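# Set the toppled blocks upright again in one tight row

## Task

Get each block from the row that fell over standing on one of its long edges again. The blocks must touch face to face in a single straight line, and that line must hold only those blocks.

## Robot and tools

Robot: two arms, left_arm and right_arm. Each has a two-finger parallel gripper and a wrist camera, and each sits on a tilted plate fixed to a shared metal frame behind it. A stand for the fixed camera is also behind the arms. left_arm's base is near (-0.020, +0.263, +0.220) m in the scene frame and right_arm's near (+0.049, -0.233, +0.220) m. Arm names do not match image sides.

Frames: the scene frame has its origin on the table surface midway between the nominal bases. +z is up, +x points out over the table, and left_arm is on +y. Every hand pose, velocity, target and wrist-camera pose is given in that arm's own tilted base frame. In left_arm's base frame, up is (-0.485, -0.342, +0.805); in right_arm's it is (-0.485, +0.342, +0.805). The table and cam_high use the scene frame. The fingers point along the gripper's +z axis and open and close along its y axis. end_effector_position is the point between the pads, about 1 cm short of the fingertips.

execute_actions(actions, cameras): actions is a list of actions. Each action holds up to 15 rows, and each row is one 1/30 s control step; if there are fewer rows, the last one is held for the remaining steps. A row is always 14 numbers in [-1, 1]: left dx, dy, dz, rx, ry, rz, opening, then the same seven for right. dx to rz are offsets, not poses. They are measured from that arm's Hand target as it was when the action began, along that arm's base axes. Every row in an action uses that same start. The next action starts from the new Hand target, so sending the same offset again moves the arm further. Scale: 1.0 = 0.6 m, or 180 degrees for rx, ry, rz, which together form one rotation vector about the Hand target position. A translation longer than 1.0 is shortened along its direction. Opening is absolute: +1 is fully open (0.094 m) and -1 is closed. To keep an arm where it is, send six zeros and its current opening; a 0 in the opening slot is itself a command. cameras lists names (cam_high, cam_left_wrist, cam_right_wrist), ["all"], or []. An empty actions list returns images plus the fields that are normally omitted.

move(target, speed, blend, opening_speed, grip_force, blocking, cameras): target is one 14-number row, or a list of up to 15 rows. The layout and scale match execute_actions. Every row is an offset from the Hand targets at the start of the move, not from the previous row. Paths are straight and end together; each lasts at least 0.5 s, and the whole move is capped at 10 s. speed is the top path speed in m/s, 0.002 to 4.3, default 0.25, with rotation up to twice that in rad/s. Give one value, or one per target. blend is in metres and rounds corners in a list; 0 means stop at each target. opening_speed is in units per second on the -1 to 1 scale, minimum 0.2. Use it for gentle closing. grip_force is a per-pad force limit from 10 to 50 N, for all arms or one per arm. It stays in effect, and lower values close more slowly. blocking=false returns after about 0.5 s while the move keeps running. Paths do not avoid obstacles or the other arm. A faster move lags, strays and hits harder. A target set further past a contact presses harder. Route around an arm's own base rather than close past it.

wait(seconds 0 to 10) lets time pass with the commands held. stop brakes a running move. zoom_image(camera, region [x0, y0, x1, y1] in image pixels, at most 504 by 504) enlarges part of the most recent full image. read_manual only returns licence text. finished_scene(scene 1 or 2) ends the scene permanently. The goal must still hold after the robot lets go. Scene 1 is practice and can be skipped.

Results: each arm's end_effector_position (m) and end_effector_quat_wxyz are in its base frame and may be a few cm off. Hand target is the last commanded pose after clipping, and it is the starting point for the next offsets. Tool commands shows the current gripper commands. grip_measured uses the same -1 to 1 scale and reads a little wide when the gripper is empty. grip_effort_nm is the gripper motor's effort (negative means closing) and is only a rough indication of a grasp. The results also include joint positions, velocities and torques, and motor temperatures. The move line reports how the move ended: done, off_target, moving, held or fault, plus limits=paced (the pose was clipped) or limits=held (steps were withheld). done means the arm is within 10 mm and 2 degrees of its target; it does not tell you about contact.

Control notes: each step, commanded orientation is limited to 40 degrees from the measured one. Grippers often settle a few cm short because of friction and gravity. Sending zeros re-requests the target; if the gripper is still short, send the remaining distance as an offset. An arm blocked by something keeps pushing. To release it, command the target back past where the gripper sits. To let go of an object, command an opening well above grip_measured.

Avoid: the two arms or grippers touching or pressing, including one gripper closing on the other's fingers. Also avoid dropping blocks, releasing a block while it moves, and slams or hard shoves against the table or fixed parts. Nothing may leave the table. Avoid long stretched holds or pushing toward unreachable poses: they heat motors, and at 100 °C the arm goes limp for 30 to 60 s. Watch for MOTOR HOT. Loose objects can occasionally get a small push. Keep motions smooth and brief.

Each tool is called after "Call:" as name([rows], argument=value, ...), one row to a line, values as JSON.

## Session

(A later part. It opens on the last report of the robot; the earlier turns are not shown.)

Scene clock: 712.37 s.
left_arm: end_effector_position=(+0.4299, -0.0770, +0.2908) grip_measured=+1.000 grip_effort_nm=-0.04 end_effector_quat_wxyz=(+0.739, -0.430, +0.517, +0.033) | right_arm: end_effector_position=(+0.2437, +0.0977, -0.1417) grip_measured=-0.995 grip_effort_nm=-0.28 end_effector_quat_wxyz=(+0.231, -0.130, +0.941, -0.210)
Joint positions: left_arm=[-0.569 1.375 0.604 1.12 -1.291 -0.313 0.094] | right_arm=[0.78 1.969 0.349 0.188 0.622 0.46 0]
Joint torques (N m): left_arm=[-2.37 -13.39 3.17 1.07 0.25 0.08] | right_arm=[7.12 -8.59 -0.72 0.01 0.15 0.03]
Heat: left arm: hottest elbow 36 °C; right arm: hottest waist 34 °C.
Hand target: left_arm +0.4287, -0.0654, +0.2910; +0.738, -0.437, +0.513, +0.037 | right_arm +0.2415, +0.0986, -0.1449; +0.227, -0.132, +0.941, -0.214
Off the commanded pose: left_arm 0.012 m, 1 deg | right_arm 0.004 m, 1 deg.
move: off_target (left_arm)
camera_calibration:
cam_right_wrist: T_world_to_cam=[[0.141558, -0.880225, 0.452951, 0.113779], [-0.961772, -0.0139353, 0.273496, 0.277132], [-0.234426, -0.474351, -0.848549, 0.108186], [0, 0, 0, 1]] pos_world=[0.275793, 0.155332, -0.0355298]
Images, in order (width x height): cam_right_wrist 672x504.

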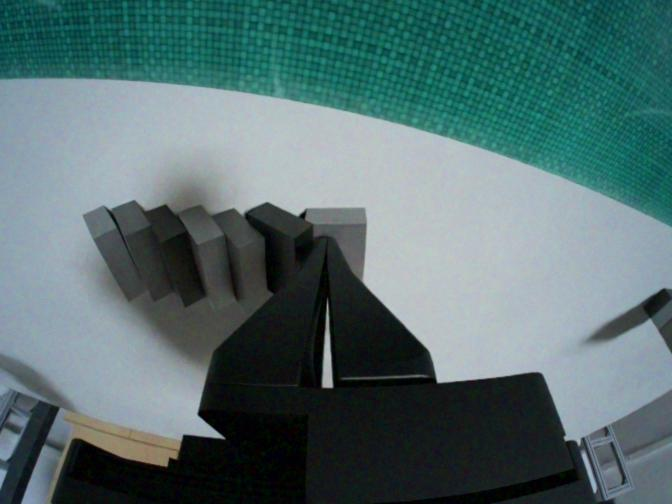

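Call:
move(target=[0,0,0,0,0,0,1, -0.0055,0.0192,-0.0053,0,0,0,-1], speed=0.03, cameras=["cam_right_wrist"])

Call:
zoom_image(camera="cam_right_wrist", region=[80, 170, 400, 350])

Scene clock: 723.07 s.
left_arm: end_effector_position=(+0.4299, -0.0770, +0.2908) grip_measured=+1.000 grip_effort_nm=-0.03 end_effector_quat_wxyz=(+0.739, -0.430, +0.517, +0.033) | right_arm: end_effector_position=(+0.2403, +0.1052, -0.1432) grip_measured=-0.995 grip_effort_nm=-0.28 end_effector_quat_wxyz=(+0.232, -0.128, +0.940, -0.216)
Joint positions: left_arm=[-0.569 1.375 0.604 1.12 -1.291 -0.313 0.094] | right_arm=[0.82 1.979 0.369 0.14 0.638 0.517 0]
Joint torques (N m): left_arm=[-2.9 -13.74 3.15 1.01 0.25 0.06] | right_arm=[8.35 -7.77 -0.21 0.02 -0.17 0.03]
Heat: left arm: hottest elbow 36 °C; right arm: hottest waist 34 °C.
Hand target: left_arm +0.4287, -0.0654, +0.2910; +0.738, -0.437, +0.513, +0.037 | right_arm +0.2382, +0.1100, -0.1482; +0.227, -0.132, +0.941, -0.215
Off the commanded pose: left_arm 0.012 m, 1 deg | right_arm 0.007 m, 1 deg.
move: off_target (left_arm)
camera_calibration:
cam_right_wrist: T_world_to_cam=[[0.133525, -0.876873, 0.461806, 0.124436], [-0.96301, -0.00475042, 0.269422, 0.273089], [-0.234055, -0.480698, -0.845072, 0.110755], [0, 0, 0, 1]] pos_world=[0.272295, 0.163651, -0.0374456]
Images, in order (width x height): cam_right_wrist 672x504.

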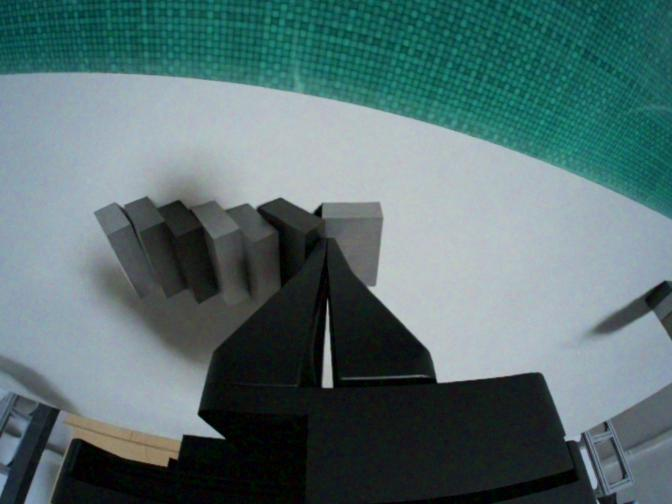

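Scaled by 1.575 from the camera's 672x504 image, which has a finer 960x720 frame.

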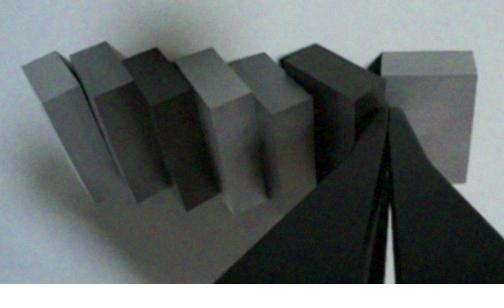

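Call:
move(target=[0,0,0,0,0,0,1, -0.0013,0.0163,-0.012,0,0,0,-1], speed=0.03, cameras=["cam_right_wrist"])

Call:
zoom_image(camera="cam_right_wrist", region=[80, 170, 400, 350])

Scene clock: 737.60 s.
left_arm: end_effector_position=(+0.4299, -0.0770, +0.2908) grip_measured=+1.000 grip_effort_nm=-0.03 end_effector_quat_wxyz=(+0.739, -0.430, +0.517, +0.033) | right_arm: end_effector_position=(+0.2407, +0.1192, -0.1515) grip_measured=-0.995 grip_effort_nm=-0.28 end_effector_quat_wxyz=(+0.232, -0.130, +0.940, -0.211)
Joint positions: left_arm=[-0.569 1.375 0.604 1.12 -1.291 -0.313 0.094] | right_arm=[0.856 2.014 0.402 0.126 0.634 0.553 0]
Joint torques (N m): left_arm=[-1.9 -13.45 3.1 1.09 0.24 0.06] | right_arm=[8.06 -8.41 -0.38 -0.1 0.03 0.03]
Heat: left arm: hottest elbow 36 °C; right arm: hottest waist 34 °C.
Hand target: left_arm +0.4287, -0.0654, +0.2910; +0.738, -0.437, +0.513, +0.037 | right_arm +0.2375, +0.1200, -0.1553; +0.227, -0.132, +0.941, -0.214
Off the commanded pose: left_arm 0.012 m, 1 deg | right_arm 0.005 m, 1 deg.
move: off_target (left_arm)
camera_calibration:
cam_right_wrist: T_world_to_cam=[[0.139552, -0.879761, 0.454473, 0.138338], [-0.962699, -0.0130969, 0.270256, 0.276797], [-0.231809, -0.475236, -0.848773, 0.108797], [0, 0, 0, 1]] pos_world=[0.272387, 0.177034, -0.0453327]
Images, in order (width x height): cam_right_wrist 672x504.

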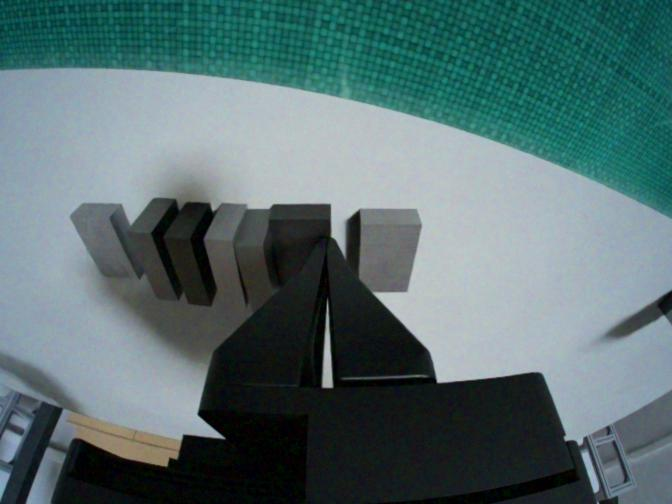

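Scaled by 1.575 from the camera's 672x504 image, which has a finer 960x720 frame.

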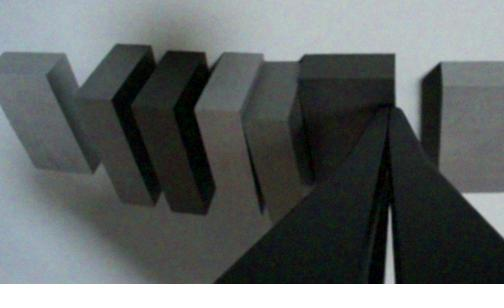

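Call:
move(target=[0,0,0,0,0,0,1, -0.08,0.02,0.19,0,0,0,-1], speed=0.15, cameras=["cam_right_wrist", "cam_high"])

Call:
zoom_image(camera="cam_right_wrist", region=[160, 80, 440, 260])

Scene clock: 778.97 s.
left_arm: end_effector_position=(+0.4299, -0.0770, +0.2908) grip_measured=+1.000 grip_effort_nm=-0.03 end_effector_quat_wxyz=(+0.739, -0.430, +0.517, +0.033) | right_arm: end_effector_position=(+0.1875, +0.1230, -0.0455) grip_measured=-0.995 grip_effort_nm=-0.28 end_effector_quat_wxyz=(+0.222, -0.135, +0.940, -0.222)
Joint positions: left_arm=[-0.569 1.375 0.604 1.12 -1.291 -0.313 0.094] | right_arm=[1.059 1.486 0.355 -0.537 0.632 0.806 0]
Joint torques (N m): left_arm=[-2.73 -13.51 3.26 1.02 0.27 0.11] | right_arm=[5.83 -7.36 4.48 -0.35 -0.01 -0.06]
Heat: left arm: hottest elbow 36 °C; right arm: hottest waist 34 °C.
Hand target: left_arm +0.4287, -0.0654, +0.2910; +0.738, -0.437, +0.513, +0.037 | right_arm +0.1895, +0.1319, -0.0413; +0.227, -0.132, +0.941, -0.214
Off the commanded pose: left_arm 0.012 m, 1 deg | right_arm 0.010 m, 1 deg.
move: off_target (left_arm)
camera_calibration:
cam_right_wrist: T_world_to_cam=[[0.148673, -0.867505, 0.474691, 0.0985369], [-0.957348, -0.0060011, 0.288874, 0.195951], [-0.247751, -0.497392, -0.831397, 0.194867], [0, 0, 0, 1]] pos_world=[0.221222, 0.183583, 0.058632]
Images, in order (width x height): cam_high 672x504, cam_right_wrist 672x504.

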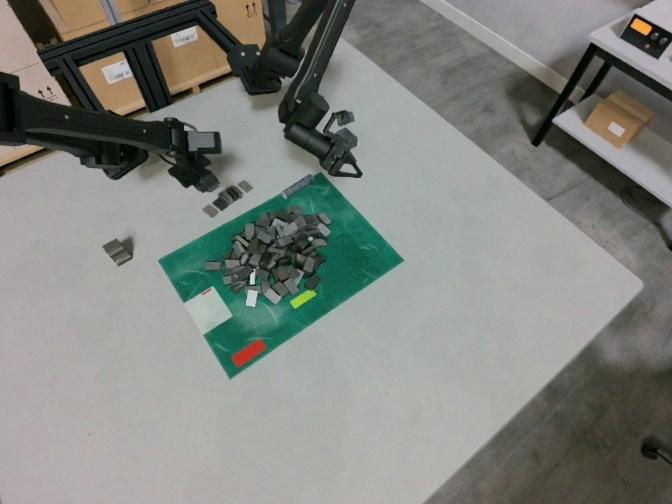

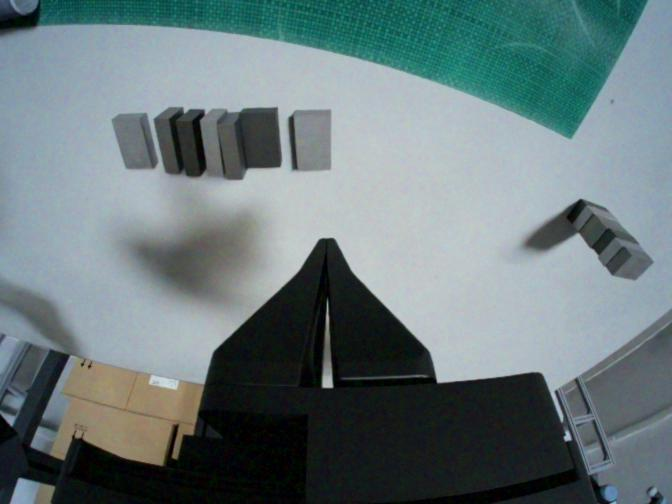

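Scaled by 1.800 from the camera's 672x504 image, which has a finer 960x720 frame.

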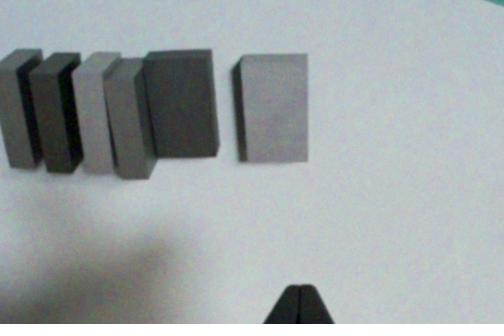

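Call:
move(target=[0,0,0,0.1138,0.4601,-0.2055,1, 0.0805,-0.4117,0.3888,0.1694,-0.1199,-0.2818,-1], speed=0.25, cameras=["all"])

Scene clock: 855.07 s.
left_arm: end_effector_position=(+0.4159, -0.0697, +0.2825) grip_measured=+1.000 grip_effort_nm=-0.03 end_effector_quat_wxyz=(+0.259, -0.007, +0.950, +0.175) | right_arm: end_effector_position=(+0.2316, -0.1108, +0.1731) grip_measured=-0.995 grip_effort_nm=-0.28 end_effector_quat_wxyz=(+0.297, +0.380, +0.874, -0.063)
Joint positions: left_arm=[-0.368 1.191 1.148 -1.132 -0.512 -0.278 0.094] | right_arm=[-0.334 0.553 0.524 -0.945 0.164 0.437 0]
Joint torques (N m): left_arm=[-1.9 -12.63 9.01 0.29 0.06 0.31] | right_arm=[0.03 -5.89 10.81 -0.21 -0.01 -0.27]
Heat: left arm: hottest elbow 37 °C; right arm: hottest elbow 35 °C.
Hand target: left_arm +0.4286, -0.0654, +0.2909; +0.258, -0.011, +0.950, +0.177 | right_arm +0.2377, -0.1151, +0.1919; +0.305, +0.379, +0.872, -0.064
Off the commanded pose: left_arm 0.016 m, 1 deg | right_arm 0.020 m, 1 deg.
move: off_target (left_arm, right_arm)
camera_calibration:
cam_left_wrist: T_world_to_cam=[[0.0966121, -0.946436, -0.3081, -0.0258606], [-0.973344, -0.154529, 0.169474, 0.353245], [-0.208007, 0.283514, -0.936137, 0.490393], [0, 0, 0, 1]] pos_world=[0.448333, -0.108922, 0.391242]
cam_right_wrist: T_world_to_cam=[[-0.705951, -0.697983, -0.120221, 0.105111], [-0.707966, 0.69052, 0.148211, 0.217409], [-0.0204341, 0.189742, -0.981621, 0.320661], [0, 0, 0, 1]] pos_world=[0.234674, -0.137603, 0.295182]

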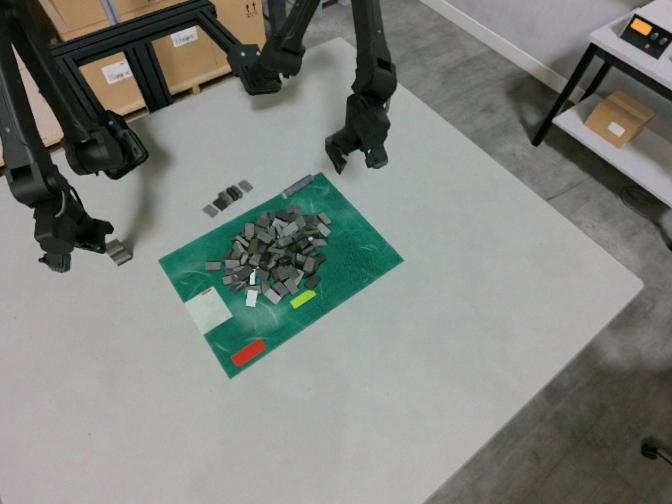

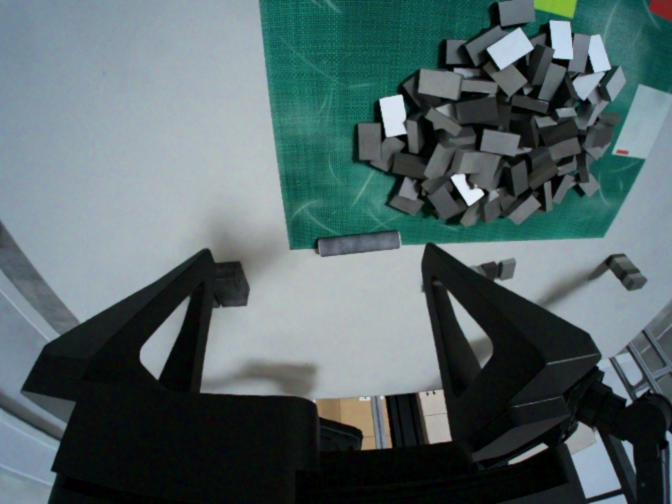

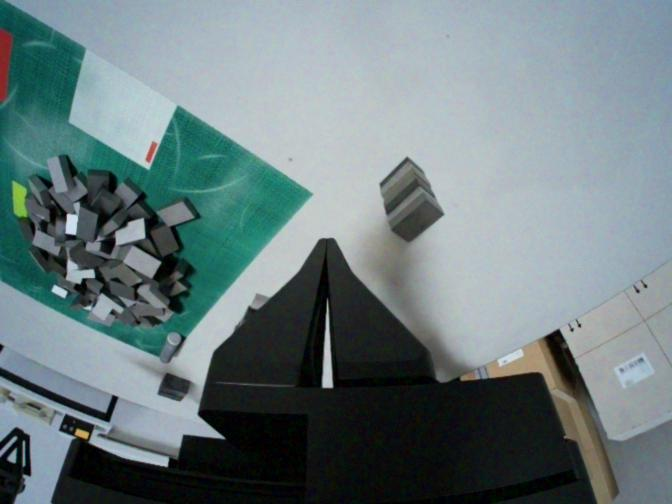

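Call:
move([
  [0,0,0,0,0,0,1, -0.1677,-0.2517,0.0685,0.0673,-0.0476,-0.1119,-1],
  [-0.2482,-0.5935,-0.5442,0.2072,0.1463,-0.3445,1, -0.1677,-0.2517,0.0685,0.0673,-0.0476,-0.1119,-1],
], speed=0.25, cameras=["all"])

Call:
zoom_image(camera="cam_left_wrist", region=[200, 120, 470, 330])

Scene clock: 880.63 s.
left_arm: end_effector_position=(+0.2798, -0.4066, -0.0325) grip_measured=+1.000 grip_effort_nm=-0.04 end_effector_quat_wxyz=(+0.090, +0.574, +0.756, +0.301) | right_arm: end_effector_position=(+0.1370, -0.2563, +0.2150) grip_measured=-0.995 grip_effort_nm=-0.28 end_effector_quat_wxyz=(+0.304, +0.562, +0.769, +0.012)
Joint positions: left_arm=[-1.173 2.009 1.245 -0.977 -0.618 0.071 0.094] | right_arm=[-1.307 0.748 0.707 -1.037 -0.389 0.055 0]
Joint velocities: left_arm=[within noise] | right_arm=[-0.015 -0.005 0.012 -0.027 0.022 -0.154 0]
Joint torques (N m): left_arm=[-9.05 -15.5 7.3 0.32 0.06 0.26] | right_arm=[-1.38 -7.24 10.61 -0.17 -0.03 -0.23]
Motor temperatures (°C): left_arm=[34 35 43 30 28 27 30] | right_arm=[33 30 38 31 29 29 27]
Heat: left arm: hottest elbow 43 °C; right arm: hottest elbow 38 °C.
Hand target: left_arm +0.2797, -0.4215, -0.0355; +0.091, +0.583, +0.750, +0.298 | right_arm +0.1372, -0.2661, +0.2331; +0.312, +0.558, +0.769, +0.004
Off the commanded pose: left_arm 0.015 m, 1 deg | right_arm 0.021 m, 1 deg.
move: off_target (left_arm, right_arm)
camera_calibration:
cam_left_wrist: T_world_to_cam=[[-0.823525, -0.17199, -0.54058, 0.136224], [-0.552883, 0.456669, 0.696975, 0.370025], [0.126993, 0.872853, -0.471169, 0.423695], [0, 0, 0, 1]] pos_world=[0.262958, -0.515373, 0.0153733]
cam_right_wrist: T_world_to_cam=[[-0.859103, -0.360607, -0.363188, 0.101431], [-0.457979, 0.858425, 0.231001, 0.235726], [0.228469, 0.364786, -0.902626, 0.38124], [0, 0, 0, 1]] pos_world=[0.107996, -0.304847, 0.326502]

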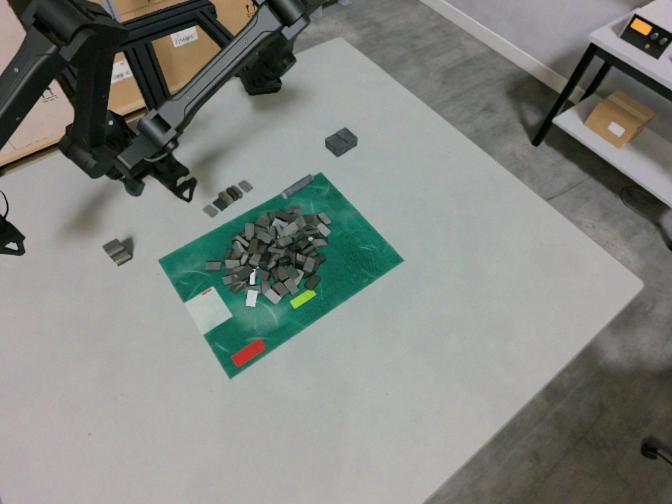

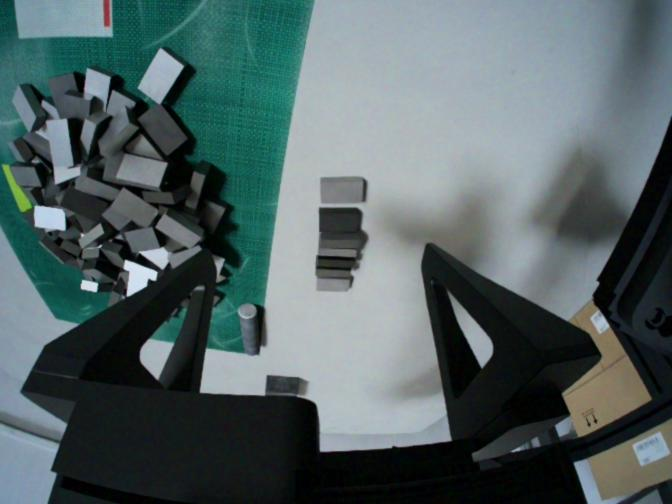

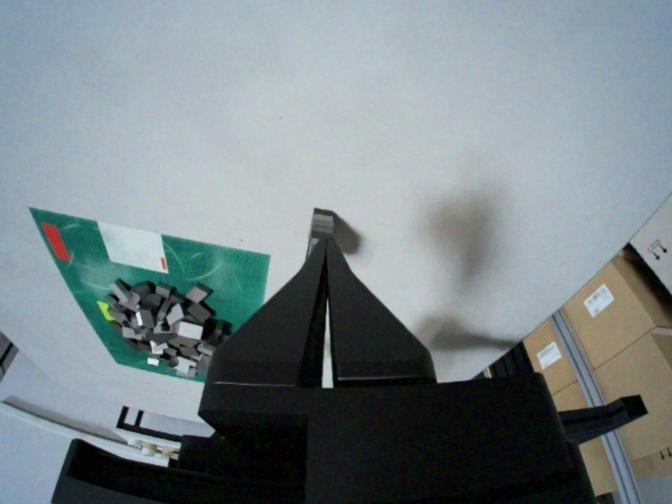

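Scaled by 1.867 from the camera's 672x504 image, which has a finer 960x720 frame.

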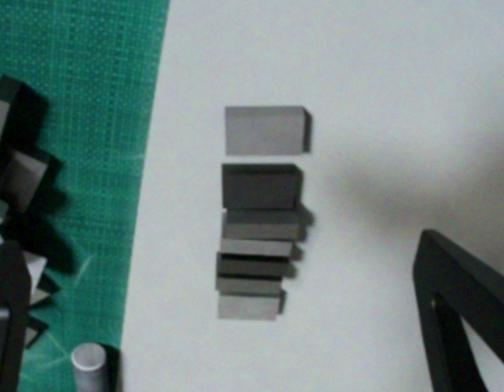

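Call:
move(target=[0.0607,0.2248,-0.189,0,0,0,0.28, 0,0,0,0,0,0,-1], speed=0.12, cameras=["cam_left_wrist"])

Scene clock: 918.77 s.
left_arm: end_effector_position=(+0.3116, -0.3029, -0.1377) grip_measured=+0.282 grip_effort_nm=-0.15 end_effector_quat_wxyz=(+0.106, +0.586, +0.749, +0.291) | right_arm: end_effector_position=(+0.1370, -0.2563, +0.2150) grip_measured=-0.995 grip_effort_nm=-0.28 end_effector_quat_wxyz=(+0.304, +0.562, +0.769, +0.012)
Joint positions: left_arm=[-1.008 2.086 0.93 -0.41 -0.629 0.321 0.06] | right_arm=[-1.307 0.748 0.707 -1.037 -0.389 0.055 0]
Joint torques (N m): left_arm=[-5.71 -13.86 2.11 1.2 -0.22 0.29] | right_arm=[-0.73 -7.36 10.84 -0.38 -0.06 -0.21]
Motor temperatures (°C): left_arm=[36 35 42 30 28 27 30] | right_arm=[33 30 43 31 29 29 27]
Heat: left arm: hottest elbow 42 °C; right arm: hottest elbow 43 °C.
Hand target: left_arm +0.3162, -0.2867, -0.1489; +0.091, +0.583, +0.750, +0.298 | right_arm +0.1372, -0.2661, +0.2331; +0.312, +0.558, +0.769, +0.004
Off the commanded pose: left_arm 0.020 m, 2 deg | right_arm 0.021 m, 1 deg.
move: off_target (left_arm, right_arm)
camera_calibration:
cam_left_wrist: T_world_to_cam=[[-0.825284, -0.156178, -0.542693, 0.128404], [-0.540537, 0.496667, 0.679074, 0.419436], [0.163481, 0.853774, -0.494312, 0.259165], [0, 0, 0, 1]] pos_world=[0.290322, -0.409534, -0.0870357]
Images, in order (width x height): cam_left_wrist 672x504.

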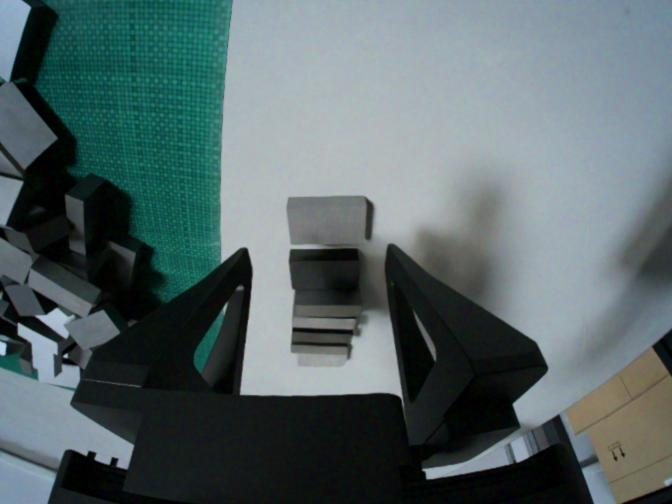

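Call:
move(target=[0.0118,0.0413,-0.0375,0,0,0,0.28, 0,0,0,0,0,0,-1], speed=0.06, cameras=["cam_left_wrist"])

Scene clock: 943.30 s.
left_arm: end_effector_position=(+0.3202, -0.2793, -0.1601) grip_measured=+0.282 grip_effort_nm=-0.15 end_effector_quat_wxyz=(+0.107, +0.586, +0.749, +0.291) | right_arm: end_effector_position=(+0.1370, -0.2563, +0.2150) grip_measured=-0.995 grip_effort_nm=-0.28 end_effector_quat_wxyz=(+0.304, +0.562, +0.769, +0.012)
Joint positions: left_arm=[-0.96 2.129 0.887 -0.287 -0.629 0.382 0.06] | right_arm=[-1.307 0.748 0.707 -1.037 -0.389 0.055 0]
Joint torques (N m): left_arm=[-5.54 -13.45 1.52 1.06 -0.2 0.32] | right_arm=[-0.79 -7.77 10.7 -0.24 -0.02 -0.27]
Heat: left arm: hottest elbow 40 °C; right arm: hottest elbow 45 °C.
Hand target: left_arm +0.3233, -0.2618, -0.1715; +0.091, +0.583, +0.750, +0.298 | right_arm +0.1372, -0.2661, +0.2331; +0.312, +0.558, +0.769, +0.004
Off the commanded pose: left_arm 0.021 m, 2 deg | right_arm 0.021 m, 1 deg.
move: off_target (left_arm, right_arm)
camera_calibration:
cam_left_wrist: T_world_to_cam=[[-0.824444, -0.15574, -0.544092, 0.126636], [-0.541331, 0.497443, 0.677873, 0.427876], [0.165083, 0.853402, -0.494421, 0.225936], [0, 0, 0, 1]] pos_world=[0.298728, -0.385936, -0.109437]
Images, in order (width x height): cam_left_wrist 672x504.

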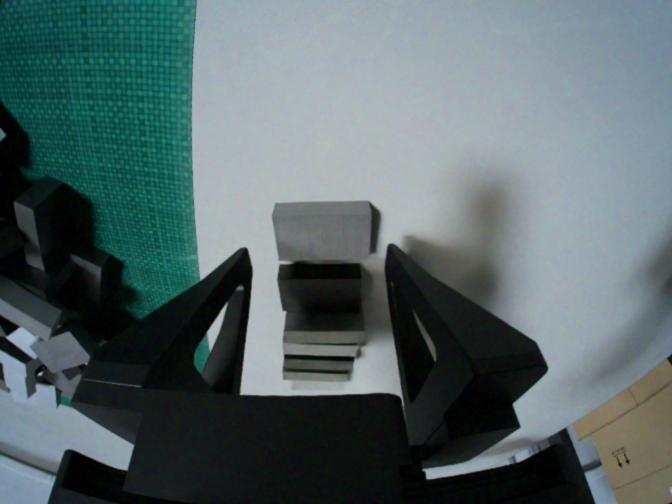

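Call:
move(target=[0.0088,0.0192,-0.0238,0,0,0,0.28, 0,0,0,0,0,0,-1], speed=0.04, cameras=["cam_left_wrist"])

Scene clock: 961.03 s.
left_arm: end_effector_position=(+0.3261, -0.2679, -0.1745) grip_measured=+0.282 grip_effort_nm=-0.15 end_effector_quat_wxyz=(+0.108, +0.586, +0.748, +0.292) | right_arm: end_effector_position=(+0.1370, -0.2563, +0.2150) grip_measured=-0.995 grip_effort_nm=-0.28 end_effector_quat_wxyz=(+0.304, +0.562, +0.769, +0.012)
Joint positions: left_arm=[-0.932 2.164 0.875 -0.22 -0.629 0.417 0.06] | right_arm=[-1.307 0.748 0.707 -1.037 -0.389 0.055 0]
Joint torques (N m): left_arm=[-5.71 -14.04 1.11 1.11 -0.18 0.28] | right_arm=[-0.21 -7.77 10.71 -0.08 -0.07 -0.22]
Heat: left arm: hottest elbow 38 °C; right arm: hottest elbow 46 °C.
Hand target: left_arm +0.3286, -0.2503, -0.1857; +0.091, +0.583, +0.750, +0.298 | right_arm +0.1372, -0.2661, +0.2331; +0.312, +0.558, +0.769, +0.004
Off the commanded pose: left_arm 0.021 m, 2 deg | right_arm 0.021 m, 1 deg.
move: off_target (left_arm, right_arm)
camera_calibration:
cam_left_wrist: T_world_to_cam=[[-0.82393, -0.155021, -0.545075, 0.125284], [-0.541898, 0.496924, 0.6778, 0.435191], [0.165788, 0.853835, -0.493436, 0.208236], [0, 0, 0, 1]] pos_world=[0.304531, -0.374634, -0.123932]
Images, in order (width x height): cam_left_wrist 672x504.

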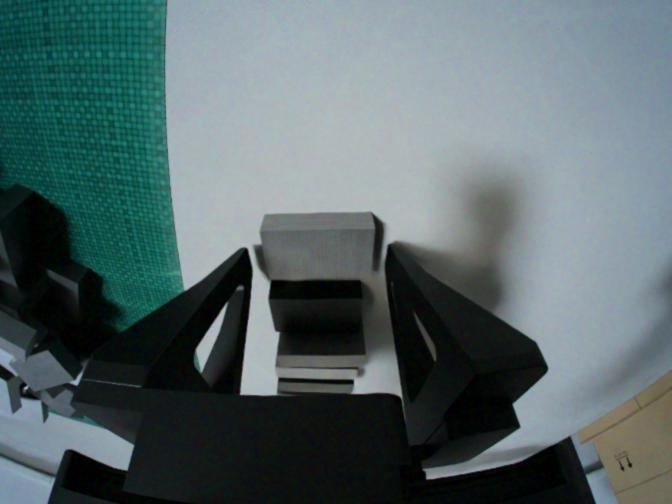

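Call:
move(target=[0,0,0,0,0,0,-0.14, 0,0,0,0,0,0,-1], opening_speed=0.4, cameras=["cam_left_wrist"])

Scene clock: 970.97 s.
left_arm: end_effector_position=(+0.3261, -0.2679, -0.1745) grip_measured=-0.074 grip_effort_nm=-1.01 end_effector_quat_wxyz=(+0.107, +0.586, +0.748, +0.292) | right_arm: end_effector_position=(+0.1370, -0.2563, +0.2150) grip_measured=-0.995 grip_effort_nm=-0.28 end_effector_quat_wxyz=(+0.304, +0.562, +0.769, +0.012)
Joint positions: left_arm=[-0.932 2.164 0.875 -0.22 -0.629 0.418 0.043] | right_arm=[-1.307 0.748 0.707 -1.037 -0.389 0.055 0]
Joint torques (N m): left_arm=[-5.54 -13.63 1.14 1.17 -0.17 0.32] | right_arm=[-0.73 -7.3 11.11 -0.14 -0.09 -0.22]
Heat: left arm: hottest elbow 38 °C; right arm: hottest elbow 46 °C.
Hand target: left_arm +0.3286, -0.2504, -0.1857; +0.091, +0.583, +0.750, +0.298 | right_arm +0.1372, -0.2661, +0.2331; +0.312, +0.558, +0.769, +0.004
Off the commanded pose: left_arm 0.021 m, 2 deg | right_arm 0.021 m, 1 deg.
move: off_target (left_arm, right_arm)
camera_calibration:
cam_left_wrist: T_world_to_cam=[[-0.824247, -0.153983, -0.544891, 0.125658], [-0.541235, 0.497015, 0.678263, 0.435094], [0.166378, 0.853971, -0.493004, 0.208128], [0, 0, 0, 1]] pos_world=[0.304434, -0.374634, -0.12403]
Images, in order (width x height): cam_left_wrist 672x504.

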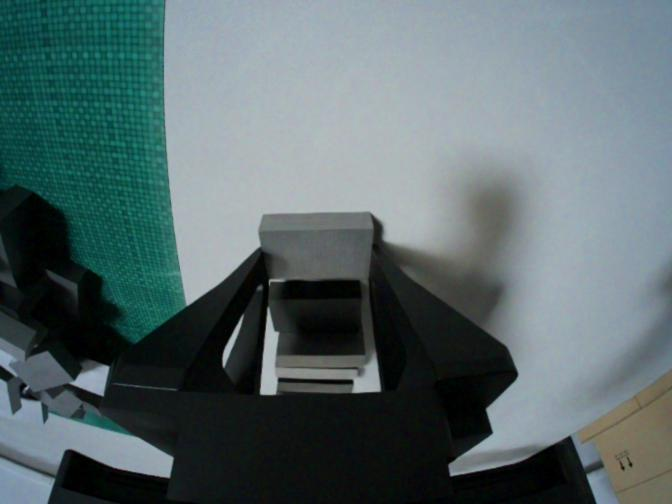

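Call:
move([
  [-0.0242,-0.0171,0.0403,0,0,0,-0.14, 0,0,0,0,0,0,-1],
  [0.0113,-0.1254,0.0156,0,0,0,-0.14, 0,0,0,0,0,0,-1],
  [0.0339,-0.1094,-0.022,0,0,0,-0.14, 0,0,0,0,0,0,-1],
], speed=0.08, blend=[0.01,0.01,0], cameras=["cam_left_wrist"])

Scene clock: 1011.40 s.
left_arm: end_effector_position=(+0.3412, -0.3127, -0.1841) grip_measured=-0.076 grip_effort_nm=-1.06 end_effector_quat_wxyz=(+0.091, +0.581, +0.751, +0.299) | right_arm: end_effector_position=(+0.1370, -0.2563, +0.2150) grip_measured=-0.995 grip_effort_nm=-0.28 end_effector_quat_wxyz=(+0.304, +0.562, +0.769, +0.012)
Joint positions: left_arm=[-0.966 2.244 1.055 -0.391 -0.636 0.348 0.043] | right_arm=[-1.307 0.748 0.707 -1.037 -0.389 0.055 0]
Joint torques (N m): left_arm=[-7.88 -14.27 4.21 1.63 0.07 0.36] | right_arm=[-0.67 -8.18 10.81 -0.05 -0.1 -0.23]
Motor temperatures (°C): left_arm=[35 35 36 30 28 27 33] | right_arm=[33 30 47 31 29 29 27]
Heat: left arm: hottest elbow 36 °C; right arm: hottest elbow 47 °C.
Hand target: left_arm +0.3489, -0.3159, -0.1989; +0.091, +0.583, +0.750, +0.298 | right_arm +0.1372, -0.2661, +0.2331; +0.312, +0.558, +0.769, +0.004
Off the commanded pose: left_arm 0.017 m, 0 deg | right_arm 0.021 m, 1 deg.
move: off_target (left_arm, right_arm)
camera_calibration:
cam_left_wrist: T_world_to_cam=[[-0.828025, -0.157306, -0.538172, 0.12752], [-0.542773, 0.465599, 0.69901, 0.466504], [0.140614, 0.870903, -0.470909, 0.257244], [0, 0, 0, 1]] pos_world=[0.322623, -0.421179, -0.136325]
Images, in order (width x height): cam_left_wrist 672x504.

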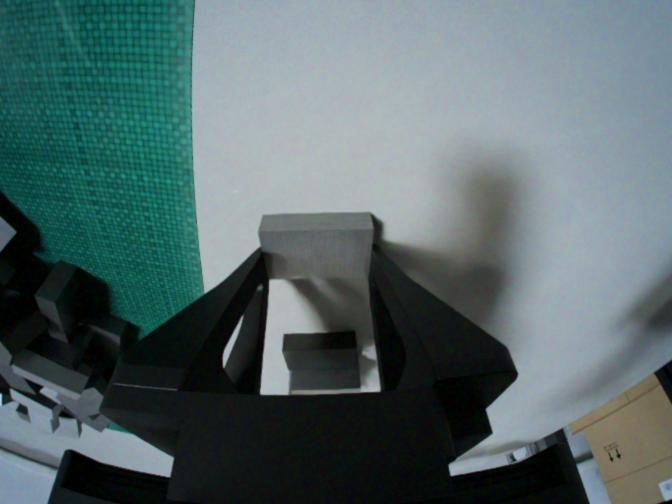

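Call:
move([
  [0,0,0,0,0,0,0.28, 0,0,0,0,0,0,-1],
  [-0.0484,-0.0342,0.0805,0,0,0,0.28, 0,0,0,0,0,0,-1],
], speed=0.08, opening_speed=0.5, cameras=["cam_left_wrist"])

Scene clock: 1029.50 s.
left_arm: end_effector_position=(+0.3231, -0.3271, -0.1547) grip_measured=+0.278 grip_effort_nm=0.08 end_effector_quat_wxyz=(+0.085, +0.583, +0.750, +0.302) | right_arm: end_effector_position=(+0.1370, -0.2563, +0.2150) grip_measured=-0.995 grip_effort_nm=-0.28 end_effector_quat_wxyz=(+0.304, +0.562, +0.769, +0.012)
Joint positions: left_arm=[-1.017 2.179 1.061 -0.513 -0.635 0.285 0.06] | right_arm=[-1.307 0.748 0.707 -1.037 -0.389 0.055 0]
Joint torques (N m): left_arm=[-9.52 -18.2 3.4 0.08 0.12 0.01] | right_arm=[-0.38 -7.06 10.67 -0.25 -0.08 -0.24]
Heat: left arm: hottest waist 36 °C; right arm: hottest elbow 48 °C.
Hand target: left_arm +0.3197, -0.3364, -0.1507; +0.091, +0.583, +0.750, +0.298 | right_arm +0.1372, -0.2661, +0.2331; +0.312, +0.558, +0.769, +0.004
Off the commanded pose: left_arm 0.011 m, 1 deg | right_arm 0.021 m, 1 deg.
move: off_target (left_arm, right_arm)
camera_calibration:
cam_left_wrist: T_world_to_cam=[[-0.831859, -0.151211, -0.533991, 0.129977], [-0.537728, 0.457679, 0.70808, 0.440113], [0.137327, 0.876165, -0.462035, 0.290339], [0, 0, 0, 1]] pos_world=[0.304913, -0.436162, -0.108082]
Images, in order (width x height): cam_left_wrist 672x504.

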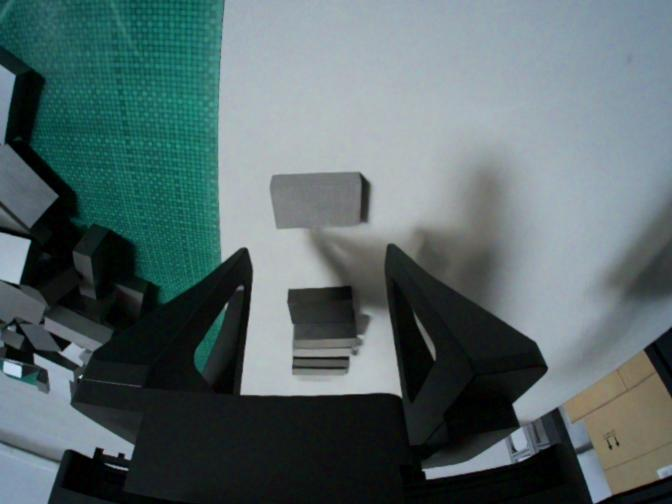

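Call:
move(target=[-0.0063,0.0775,-0.0042,-0.205,-0.0356,-0.1385,0.28, 0,0,0,0,0,0,-1], speed=0.1, cameras=["cam_left_wrist", "cam_high"])

Scene clock: 1047.07 s.
left_arm: end_effector_position=(+0.3138, -0.3038, -0.1440) grip_measured=+0.278 grip_effort_nm=0.08 end_effector_quat_wxyz=(+0.380, +0.654, +0.652, +0.046) | right_arm: end_effector_position=(+0.1370, -0.2563, +0.2150) grip_measured=-0.995 grip_effort_nm=-0.28 end_effector_quat_wxyz=(+0.304, +0.562, +0.769, +0.012)
Joint positions: left_arm=[-0.808 2.139 0.515 0.834 -0.1 0.806 0.06] | right_arm=[-1.307 0.748 0.707 -1.037 -0.389 0.055 0]
Joint torques (N m): left_arm=[-4.48 -11.16 -0.61 2.02 0.61 0.33] | right_arm=[-0.38 -7.18 10.84 -0.18 -0.01 -0.25]
Heat: left arm: hottest waist 36 °C; right arm: hottest elbow 48 °C.
Hand target: left_arm +0.3161, -0.2900, -0.1531; +0.371, +0.653, +0.658, +0.052 | right_arm +0.1372, -0.2661, +0.2331; +0.312, +0.558, +0.769, +0.004
Off the commanded pose: left_arm 0.017 m, 1 deg | right_arm 0.021 m, 1 deg.
move: off_target (left_arm, right_arm)
camera_calibration:
cam_left_wrist: T_world_to_cam=[[-0.831385, -0.134838, -0.539089, 0.135487], [-0.252735, 0.955724, 0.150721, 0.398463], [0.494898, 0.261554, -0.828653, -0.0754894], [0, 0, 0, 1]] pos_world=[0.250707, -0.342808, -0.0495718]
Images, in order (width x height): cam_high 672x504, cam_left_wrist 672x504.

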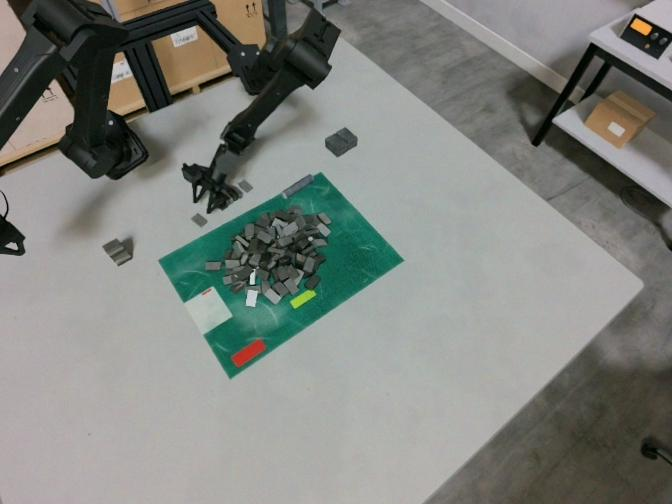

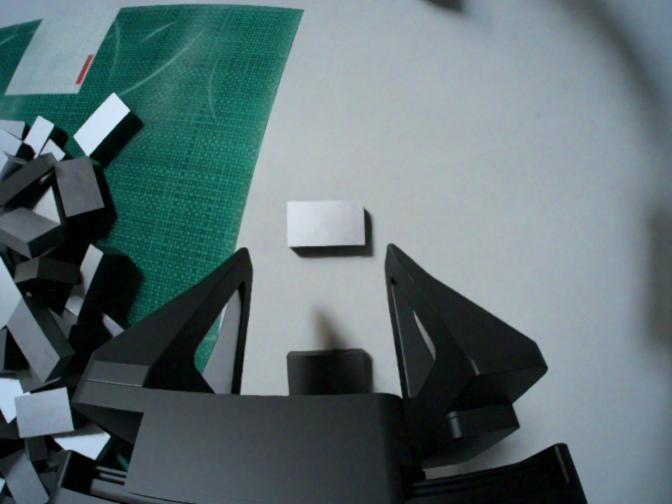

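Call:
move(target=[0.0248,-0.0022,-0.0468,0,0,0,0.28, 0,0,0,0,0,0,-1], speed=0.06, cameras=["cam_left_wrist"])

Scene clock: 1070.13 s.
left_arm: end_effector_position=(+0.3237, -0.3002, -0.1740) grip_measured=+0.278 grip_effort_nm=0.08 end_effector_quat_wxyz=(+0.374, +0.656, +0.654, +0.046) | right_arm: end_effector_position=(+0.1370, -0.2563, +0.2150) grip_measured=-0.995 grip_effort_nm=-0.28 end_effector_quat_wxyz=(+0.304, +0.562, +0.769, +0.012)
Joint positions: left_arm=[-0.778 2.246 0.564 0.88 -0.08 0.828 0.06] | right_arm=[-1.307 0.748 0.707 -1.037 -0.389 0.055 0]
Joint torques (N m): left_arm=[-4.42 -11.99 -0.24 2.15 0.59 0.31] | right_arm=[-0.5 -7.06 10.76 -0.08 -0.05 -0.19]
Heat: left arm: hottest shoulder 36 °C; right arm: hottest elbow 48 °C.
Hand target: left_arm +0.3308, -0.2912, -0.1813; +0.371, +0.653, +0.658, +0.052 | right_arm +0.1372, -0.2661, +0.2331; +0.312, +0.558, +0.769, +0.004
Off the commanded pose: left_arm 0.014 m, 1 deg | right_arm 0.021 m, 1 deg.
move: off_target (left_arm, right_arm)
camera_calibration:
cam_left_wrist: T_world_to_cam=[[-0.83649, -0.129103, -0.532557, 0.13263], [-0.251183, 0.954074, 0.163246, 0.403115], [0.487023, 0.270323, -0.830502, -0.101384], [0, 0, 0, 1]] pos_world=[0.261575, -0.340072, -0.0793735]
Images, in order (width x height): cam_left_wrist 672x504.

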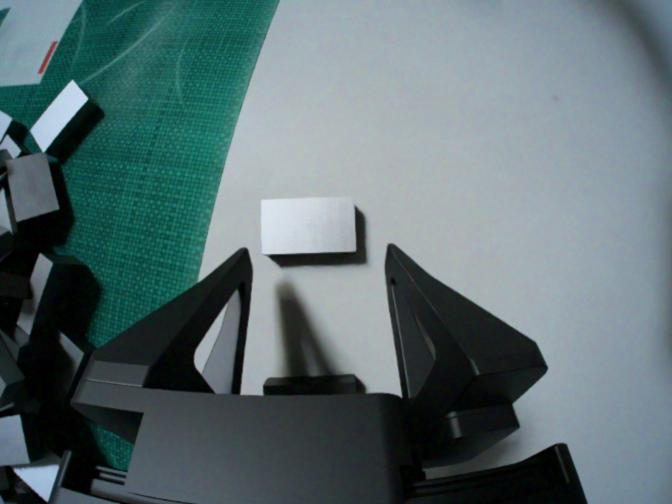

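Call:
move(target=[0.0233,-0.0118,-0.0168,0,0,0,0.28, 0,0,0,0,0,0,-1], speed=0.04, cameras=["cam_left_wrist"])

Scene clock: 1085.17 s.
left_arm: end_effector_position=(+0.3399, -0.3106, -0.1796) grip_measured=+0.278 grip_effort_nm=0.08 end_effector_quat_wxyz=(+0.383, +0.653, +0.651, +0.046) | right_arm: end_effector_position=(+0.1370, -0.2563, +0.2150) grip_measured=-0.995 grip_effort_nm=-0.28 end_effector_quat_wxyz=(+0.304, +0.562, +0.769, +0.012)
Joint positions: left_arm=[-0.766 2.275 0.614 0.88 -0.07 0.837 0.06] | right_arm=[-1.307 0.748 0.707 -1.037 -0.389 0.055 0]
Joint torques (N m): left_arm=[-5.42 -11.87 -0.13 1.29 0.62 0.3] | right_arm=[-1.26 -7.12 10.77 -0.03 -0.05 -0.24]
Heat: left arm: hottest shoulder 36 °C; right arm: hottest elbow 49 °C.
Hand target: left_arm +0.3449, -0.2984, -0.1914; +0.371, +0.653, +0.658, +0.052 | right_arm +0.1372, -0.2661, +0.2331; +0.312, +0.558, +0.769, +0.004
Off the commanded pose: left_arm 0.018 m, 2 deg | right_arm 0.021 m, 1 deg.
move: off_target (left_arm, right_arm)
camera_calibration:
cam_left_wrist: T_world_to_cam=[[-0.82879, -0.136167, -0.542739, 0.135281], [-0.252474, 0.956595, 0.145541, 0.41617], [0.499364, 0.257651, -0.827195, -0.118618], [0, 0, 0, 1]] pos_world=[0.276426, -0.349124, -0.085268]
Images, in order (width x height): cam_left_wrist 672x504.

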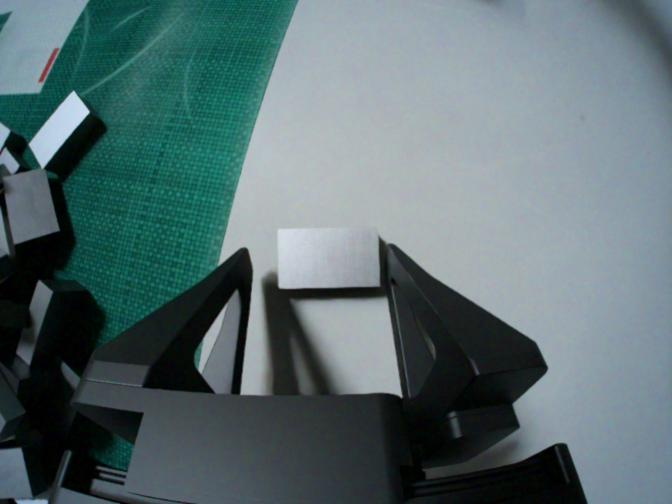

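Call:
move(target=[-0.001,0.0017,-0.0085,0,0,0,0.28, 0,0,0,0,0,0,-1], speed=0.04, cameras=["cam_left_wrist"])

Scene clock: 1105.97 s.
left_arm: end_effector_position=(+0.3380, -0.3081, -0.1876) grip_measured=+0.278 grip_effort_nm=0.08 end_effector_quat_wxyz=(+0.376, +0.656, +0.653, +0.046) | right_arm: end_effector_position=(+0.1370, -0.2563, +0.2150) grip_measured=-0.995 grip_effort_nm=-0.28 end_effector_quat_wxyz=(+0.304, +0.562, +0.769, +0.012)
Joint positions: left_arm=[-0.765 2.295 0.62 0.88 -0.07 0.839 0.06] | right_arm=[-1.307 0.748 0.707 -1.037 -0.389 0.055 0]
Joint torques (N m): left_arm=[-4.54 -12.4 -0.21 1.91 0.61 0.32] | right_arm=[-1.2 -7.82 10.7 -0.14 -0.07 -0.21]
Heat: left arm: hottest shoulder 36 °C; right arm: hottest elbow 49 °C.
Hand target: left_arm +0.3443, -0.2972, -0.1965; +0.371, +0.653, +0.658, +0.052 | right_arm +0.1372, -0.2661, +0.2331; +0.312, +0.558, +0.769, +0.004
Off the commanded pose: left_arm 0.015 m, 1 deg | right_arm 0.021 m, 1 deg.
move: off_target (left_arm, right_arm)
camera_calibration:
cam_left_wrist: T_world_to_cam=[[-0.834221, -0.130264, -0.535824, 0.134537], [-0.250792, 0.955013, 0.158283, 0.415765], [0.4911, 0.266423, -0.829361, -0.119912], [0, 0, 0, 1]] pos_world=[0.275392, -0.347588, -0.093171]
Images, in order (width x height): cam_left_wrist 672x504.

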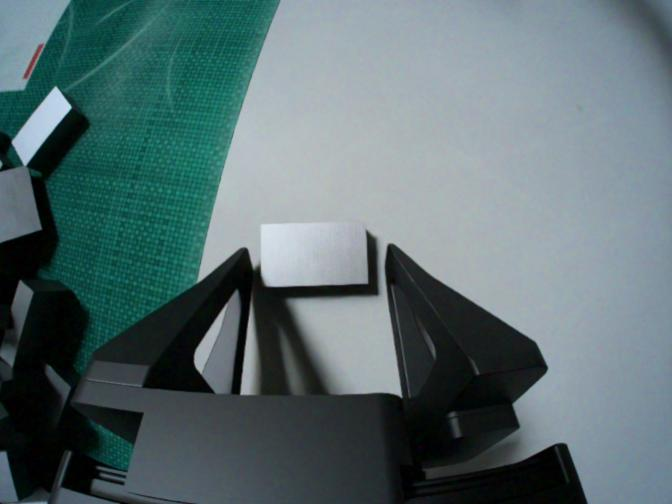

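Call:
move(target=[0,0,0,0,0,0,-0.14, 0,0,0,0,0,0,-1], opening_speed=0.5, cameras=["cam_left_wrist"])

Scene clock: 1115.13 s.
left_arm: end_effector_position=(+0.3382, -0.3079, -0.1876) grip_measured=-0.071 grip_effort_nm=-1.01 end_effector_quat_wxyz=(+0.376, +0.656, +0.653, +0.046) | right_arm: end_effector_position=(+0.1370, -0.2563, +0.2150) grip_measured=-0.995 grip_effort_nm=-0.28 end_effector_quat_wxyz=(+0.304, +0.562, +0.769, +0.012)
Joint positions: left_arm=[-0.764 2.295 0.62 0.88 -0.069 0.839 0.044] | right_arm=[-1.307 0.748 0.707 -1.037 -0.389 0.055 0]
Joint torques (N m): left_arm=[-5.19 -12.34 -0.23 1.92 0.6 0.32] | right_arm=[-1.2 -7.65 10.73 -0.17 -0.07 -0.22]
Heat: left arm: hottest waist 35 °C; right arm: hottest elbow 49 °C.
Hand target: left_arm +0.3443, -0.2973, -0.1965; +0.371, +0.653, +0.658, +0.052 | right_arm +0.1372, -0.2661, +0.2331; +0.312, +0.558, +0.769, +0.004
Off the commanded pose: left_arm 0.015 m, 1 deg | right_arm 0.021 m, 1 deg.
move: off_target (left_arm, right_arm)
camera_calibration:
cam_left_wrist: T_world_to_cam=[[-0.834242, -0.130804, -0.535659, 0.134615], [-0.251273, 0.954908, 0.158154, 0.415691], [0.490818, 0.266536, -0.829492, -0.119876], [0, 0, 0, 1]] pos_world=[0.275591, -0.347387, -0.0930717]
Images, in order (width x height): cam_left_wrist 672x504.

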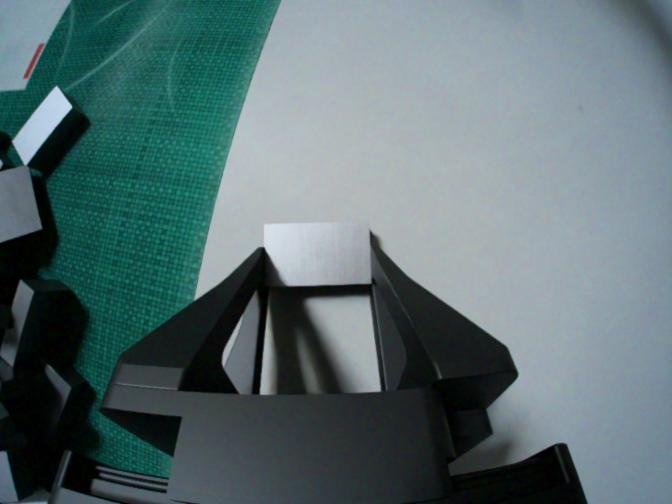

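Call:
move([
  [-0.0485,-0.0342,0.0805,0,0,0,-0.14, 0,0,0,0,0,0,-1],
  [-0.0646,-0.0456,0.1073,0.355,0.0617,0.2398,-0.14, 0,0,0,0,0,0,-1],
], speed=0.15, blend=[0.03,0], cameras=["cam_left_wrist","cam_high"])

Scene clock: 1127.07 s.
left_arm: end_effector_position=(+0.3108, -0.3160, -0.1245) grip_measured=-0.073 grip_effort_nm=-1.06 end_effector_quat_wxyz=(-0.125, +0.472, +0.750, +0.446) | right_arm: end_effector_position=(+0.1370, -0.2563, +0.2150) grip_measured=-0.995 grip_effort_nm=-0.28 end_effector_quat_wxyz=(+0.304, +0.562, +0.769, +0.012)
Joint positions: left_arm=[-1.033 2.411 1.485 -1.418 -0.65 -0.181 0.044] | right_arm=[-1.307 0.748 0.707 -1.037 -0.389 0.055 0]
Joint torques (N m): left_arm=[-11.34 -18.08 4.98 -1.07 0.18 0.03] | right_arm=[-0.85 -7 10.81 -0.29 -0.06 -0.2]
Heat: left arm: hottest waist 35 °C; right arm: hottest elbow 49 °C.
Hand target: left_arm +0.3055, -0.3246, -0.1320; -0.125, +0.475, +0.746, +0.451 | right_arm +0.1372, -0.2661, +0.2331; +0.312, +0.558, +0.769, +0.004
Off the commanded pose: left_arm 0.013 m, 1 deg | right_arm 0.021 m, 1 deg.
move: off_target (left_arm, right_arm); blend cut to 0.0298 m at target 1
camera_calibration:
cam_left_wrist: T_world_to_cam=[[-0.821879, -0.175916, -0.541819, 0.125617], [-0.537453, -0.0758336, 0.839877, 0.254722], [-0.188836, 0.98148, -0.0322205, 0.484401], [0, 0, 0, 1]] pos_world=[0.331615, -0.434015, -0.130266]
Images, in order (width x height): cam_high 672x504, cam_left_wrist 672x504.

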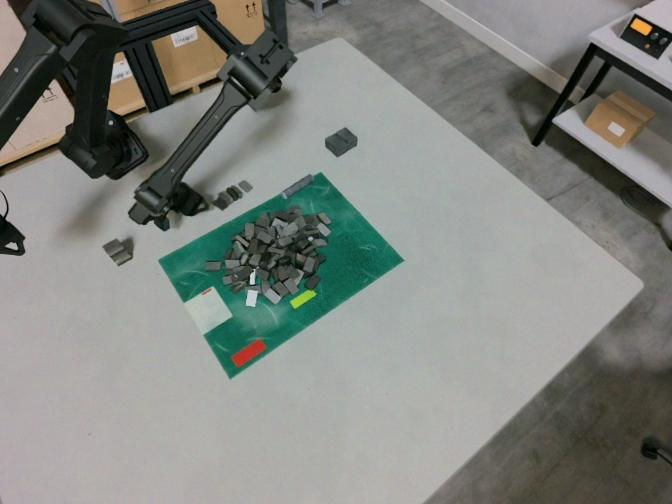

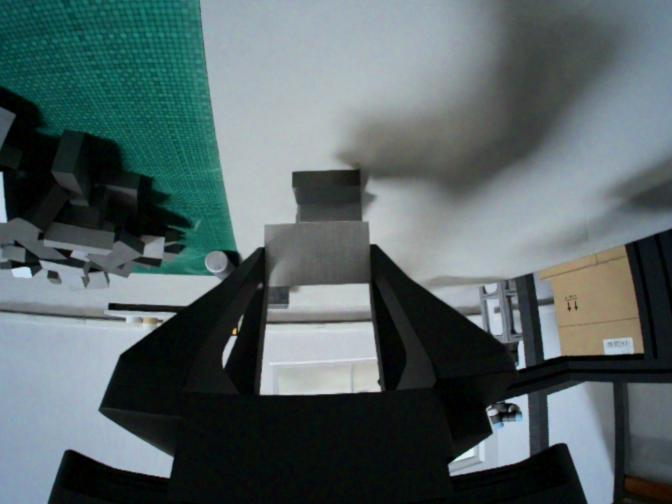

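Call:
move(target=[0.0637,-0.0123,-0.091,0,0,0,-0.14, 0,0,0,0,0,0,-1], speed=0.08, cameras=["cam_left_wrist"])

Scene clock: 1162.60 s.
left_arm: end_effector_position=(+0.3302, -0.3385, -0.1756) grip_measured=-0.073 grip_effort_nm=-1.06 end_effector_quat_wxyz=(-0.117, +0.481, +0.741, +0.453) | right_arm: end_effector_position=(+0.1370, -0.2563, +0.2150) grip_measured=-0.995 grip_effort_nm=-0.28 end_effector_quat_wxyz=(+0.304, +0.562, +0.769, +0.012)
Joint positions: left_arm=[-1.03 2.561 1.634 -1.406 -0.679 -0.161 0.044] | right_arm=[-1.307 0.748 0.707 -1.037 -0.389 0.055 0]
Joint torques (N m): left_arm=[-8.12 -19.6 5.08 -0.27 -0.2 0.35] | right_arm=[-0.79 -7 10.71 -0.24 -0.05 -0.24]
Heat: left arm: hottest waist 37 °C; right arm: hottest elbow 50 °C.
Hand target: left_arm +0.3437, -0.3321, -0.1866; -0.125, +0.475, +0.746, +0.451 | right_arm +0.1372, -0.2661, +0.2331; +0.312, +0.558, +0.769, +0.004
Off the commanded pose: left_arm 0.019 m, 1 deg | right_arm 0.021 m, 1 deg.
move: off_target (left_arm, right_arm)
camera_calibration:
cam_left_wrist: T_world_to_cam=[[-0.822659, -0.147439, -0.549084, 0.118555], [-0.545637, -0.0665809, 0.835373, 0.311265], [-0.159725, 0.986828, -0.0256748, 0.501907], [0, 0, 0, 1]] pos_world=[0.347535, -0.457091, -0.182039]
Images, in order (width x height): cam_left_wrist 672x504.

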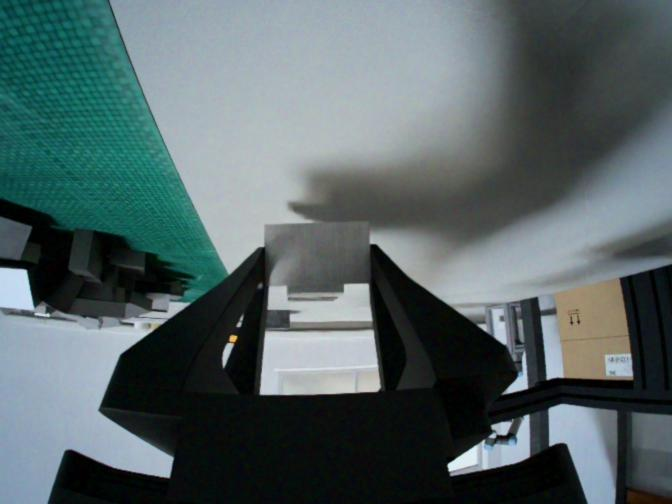

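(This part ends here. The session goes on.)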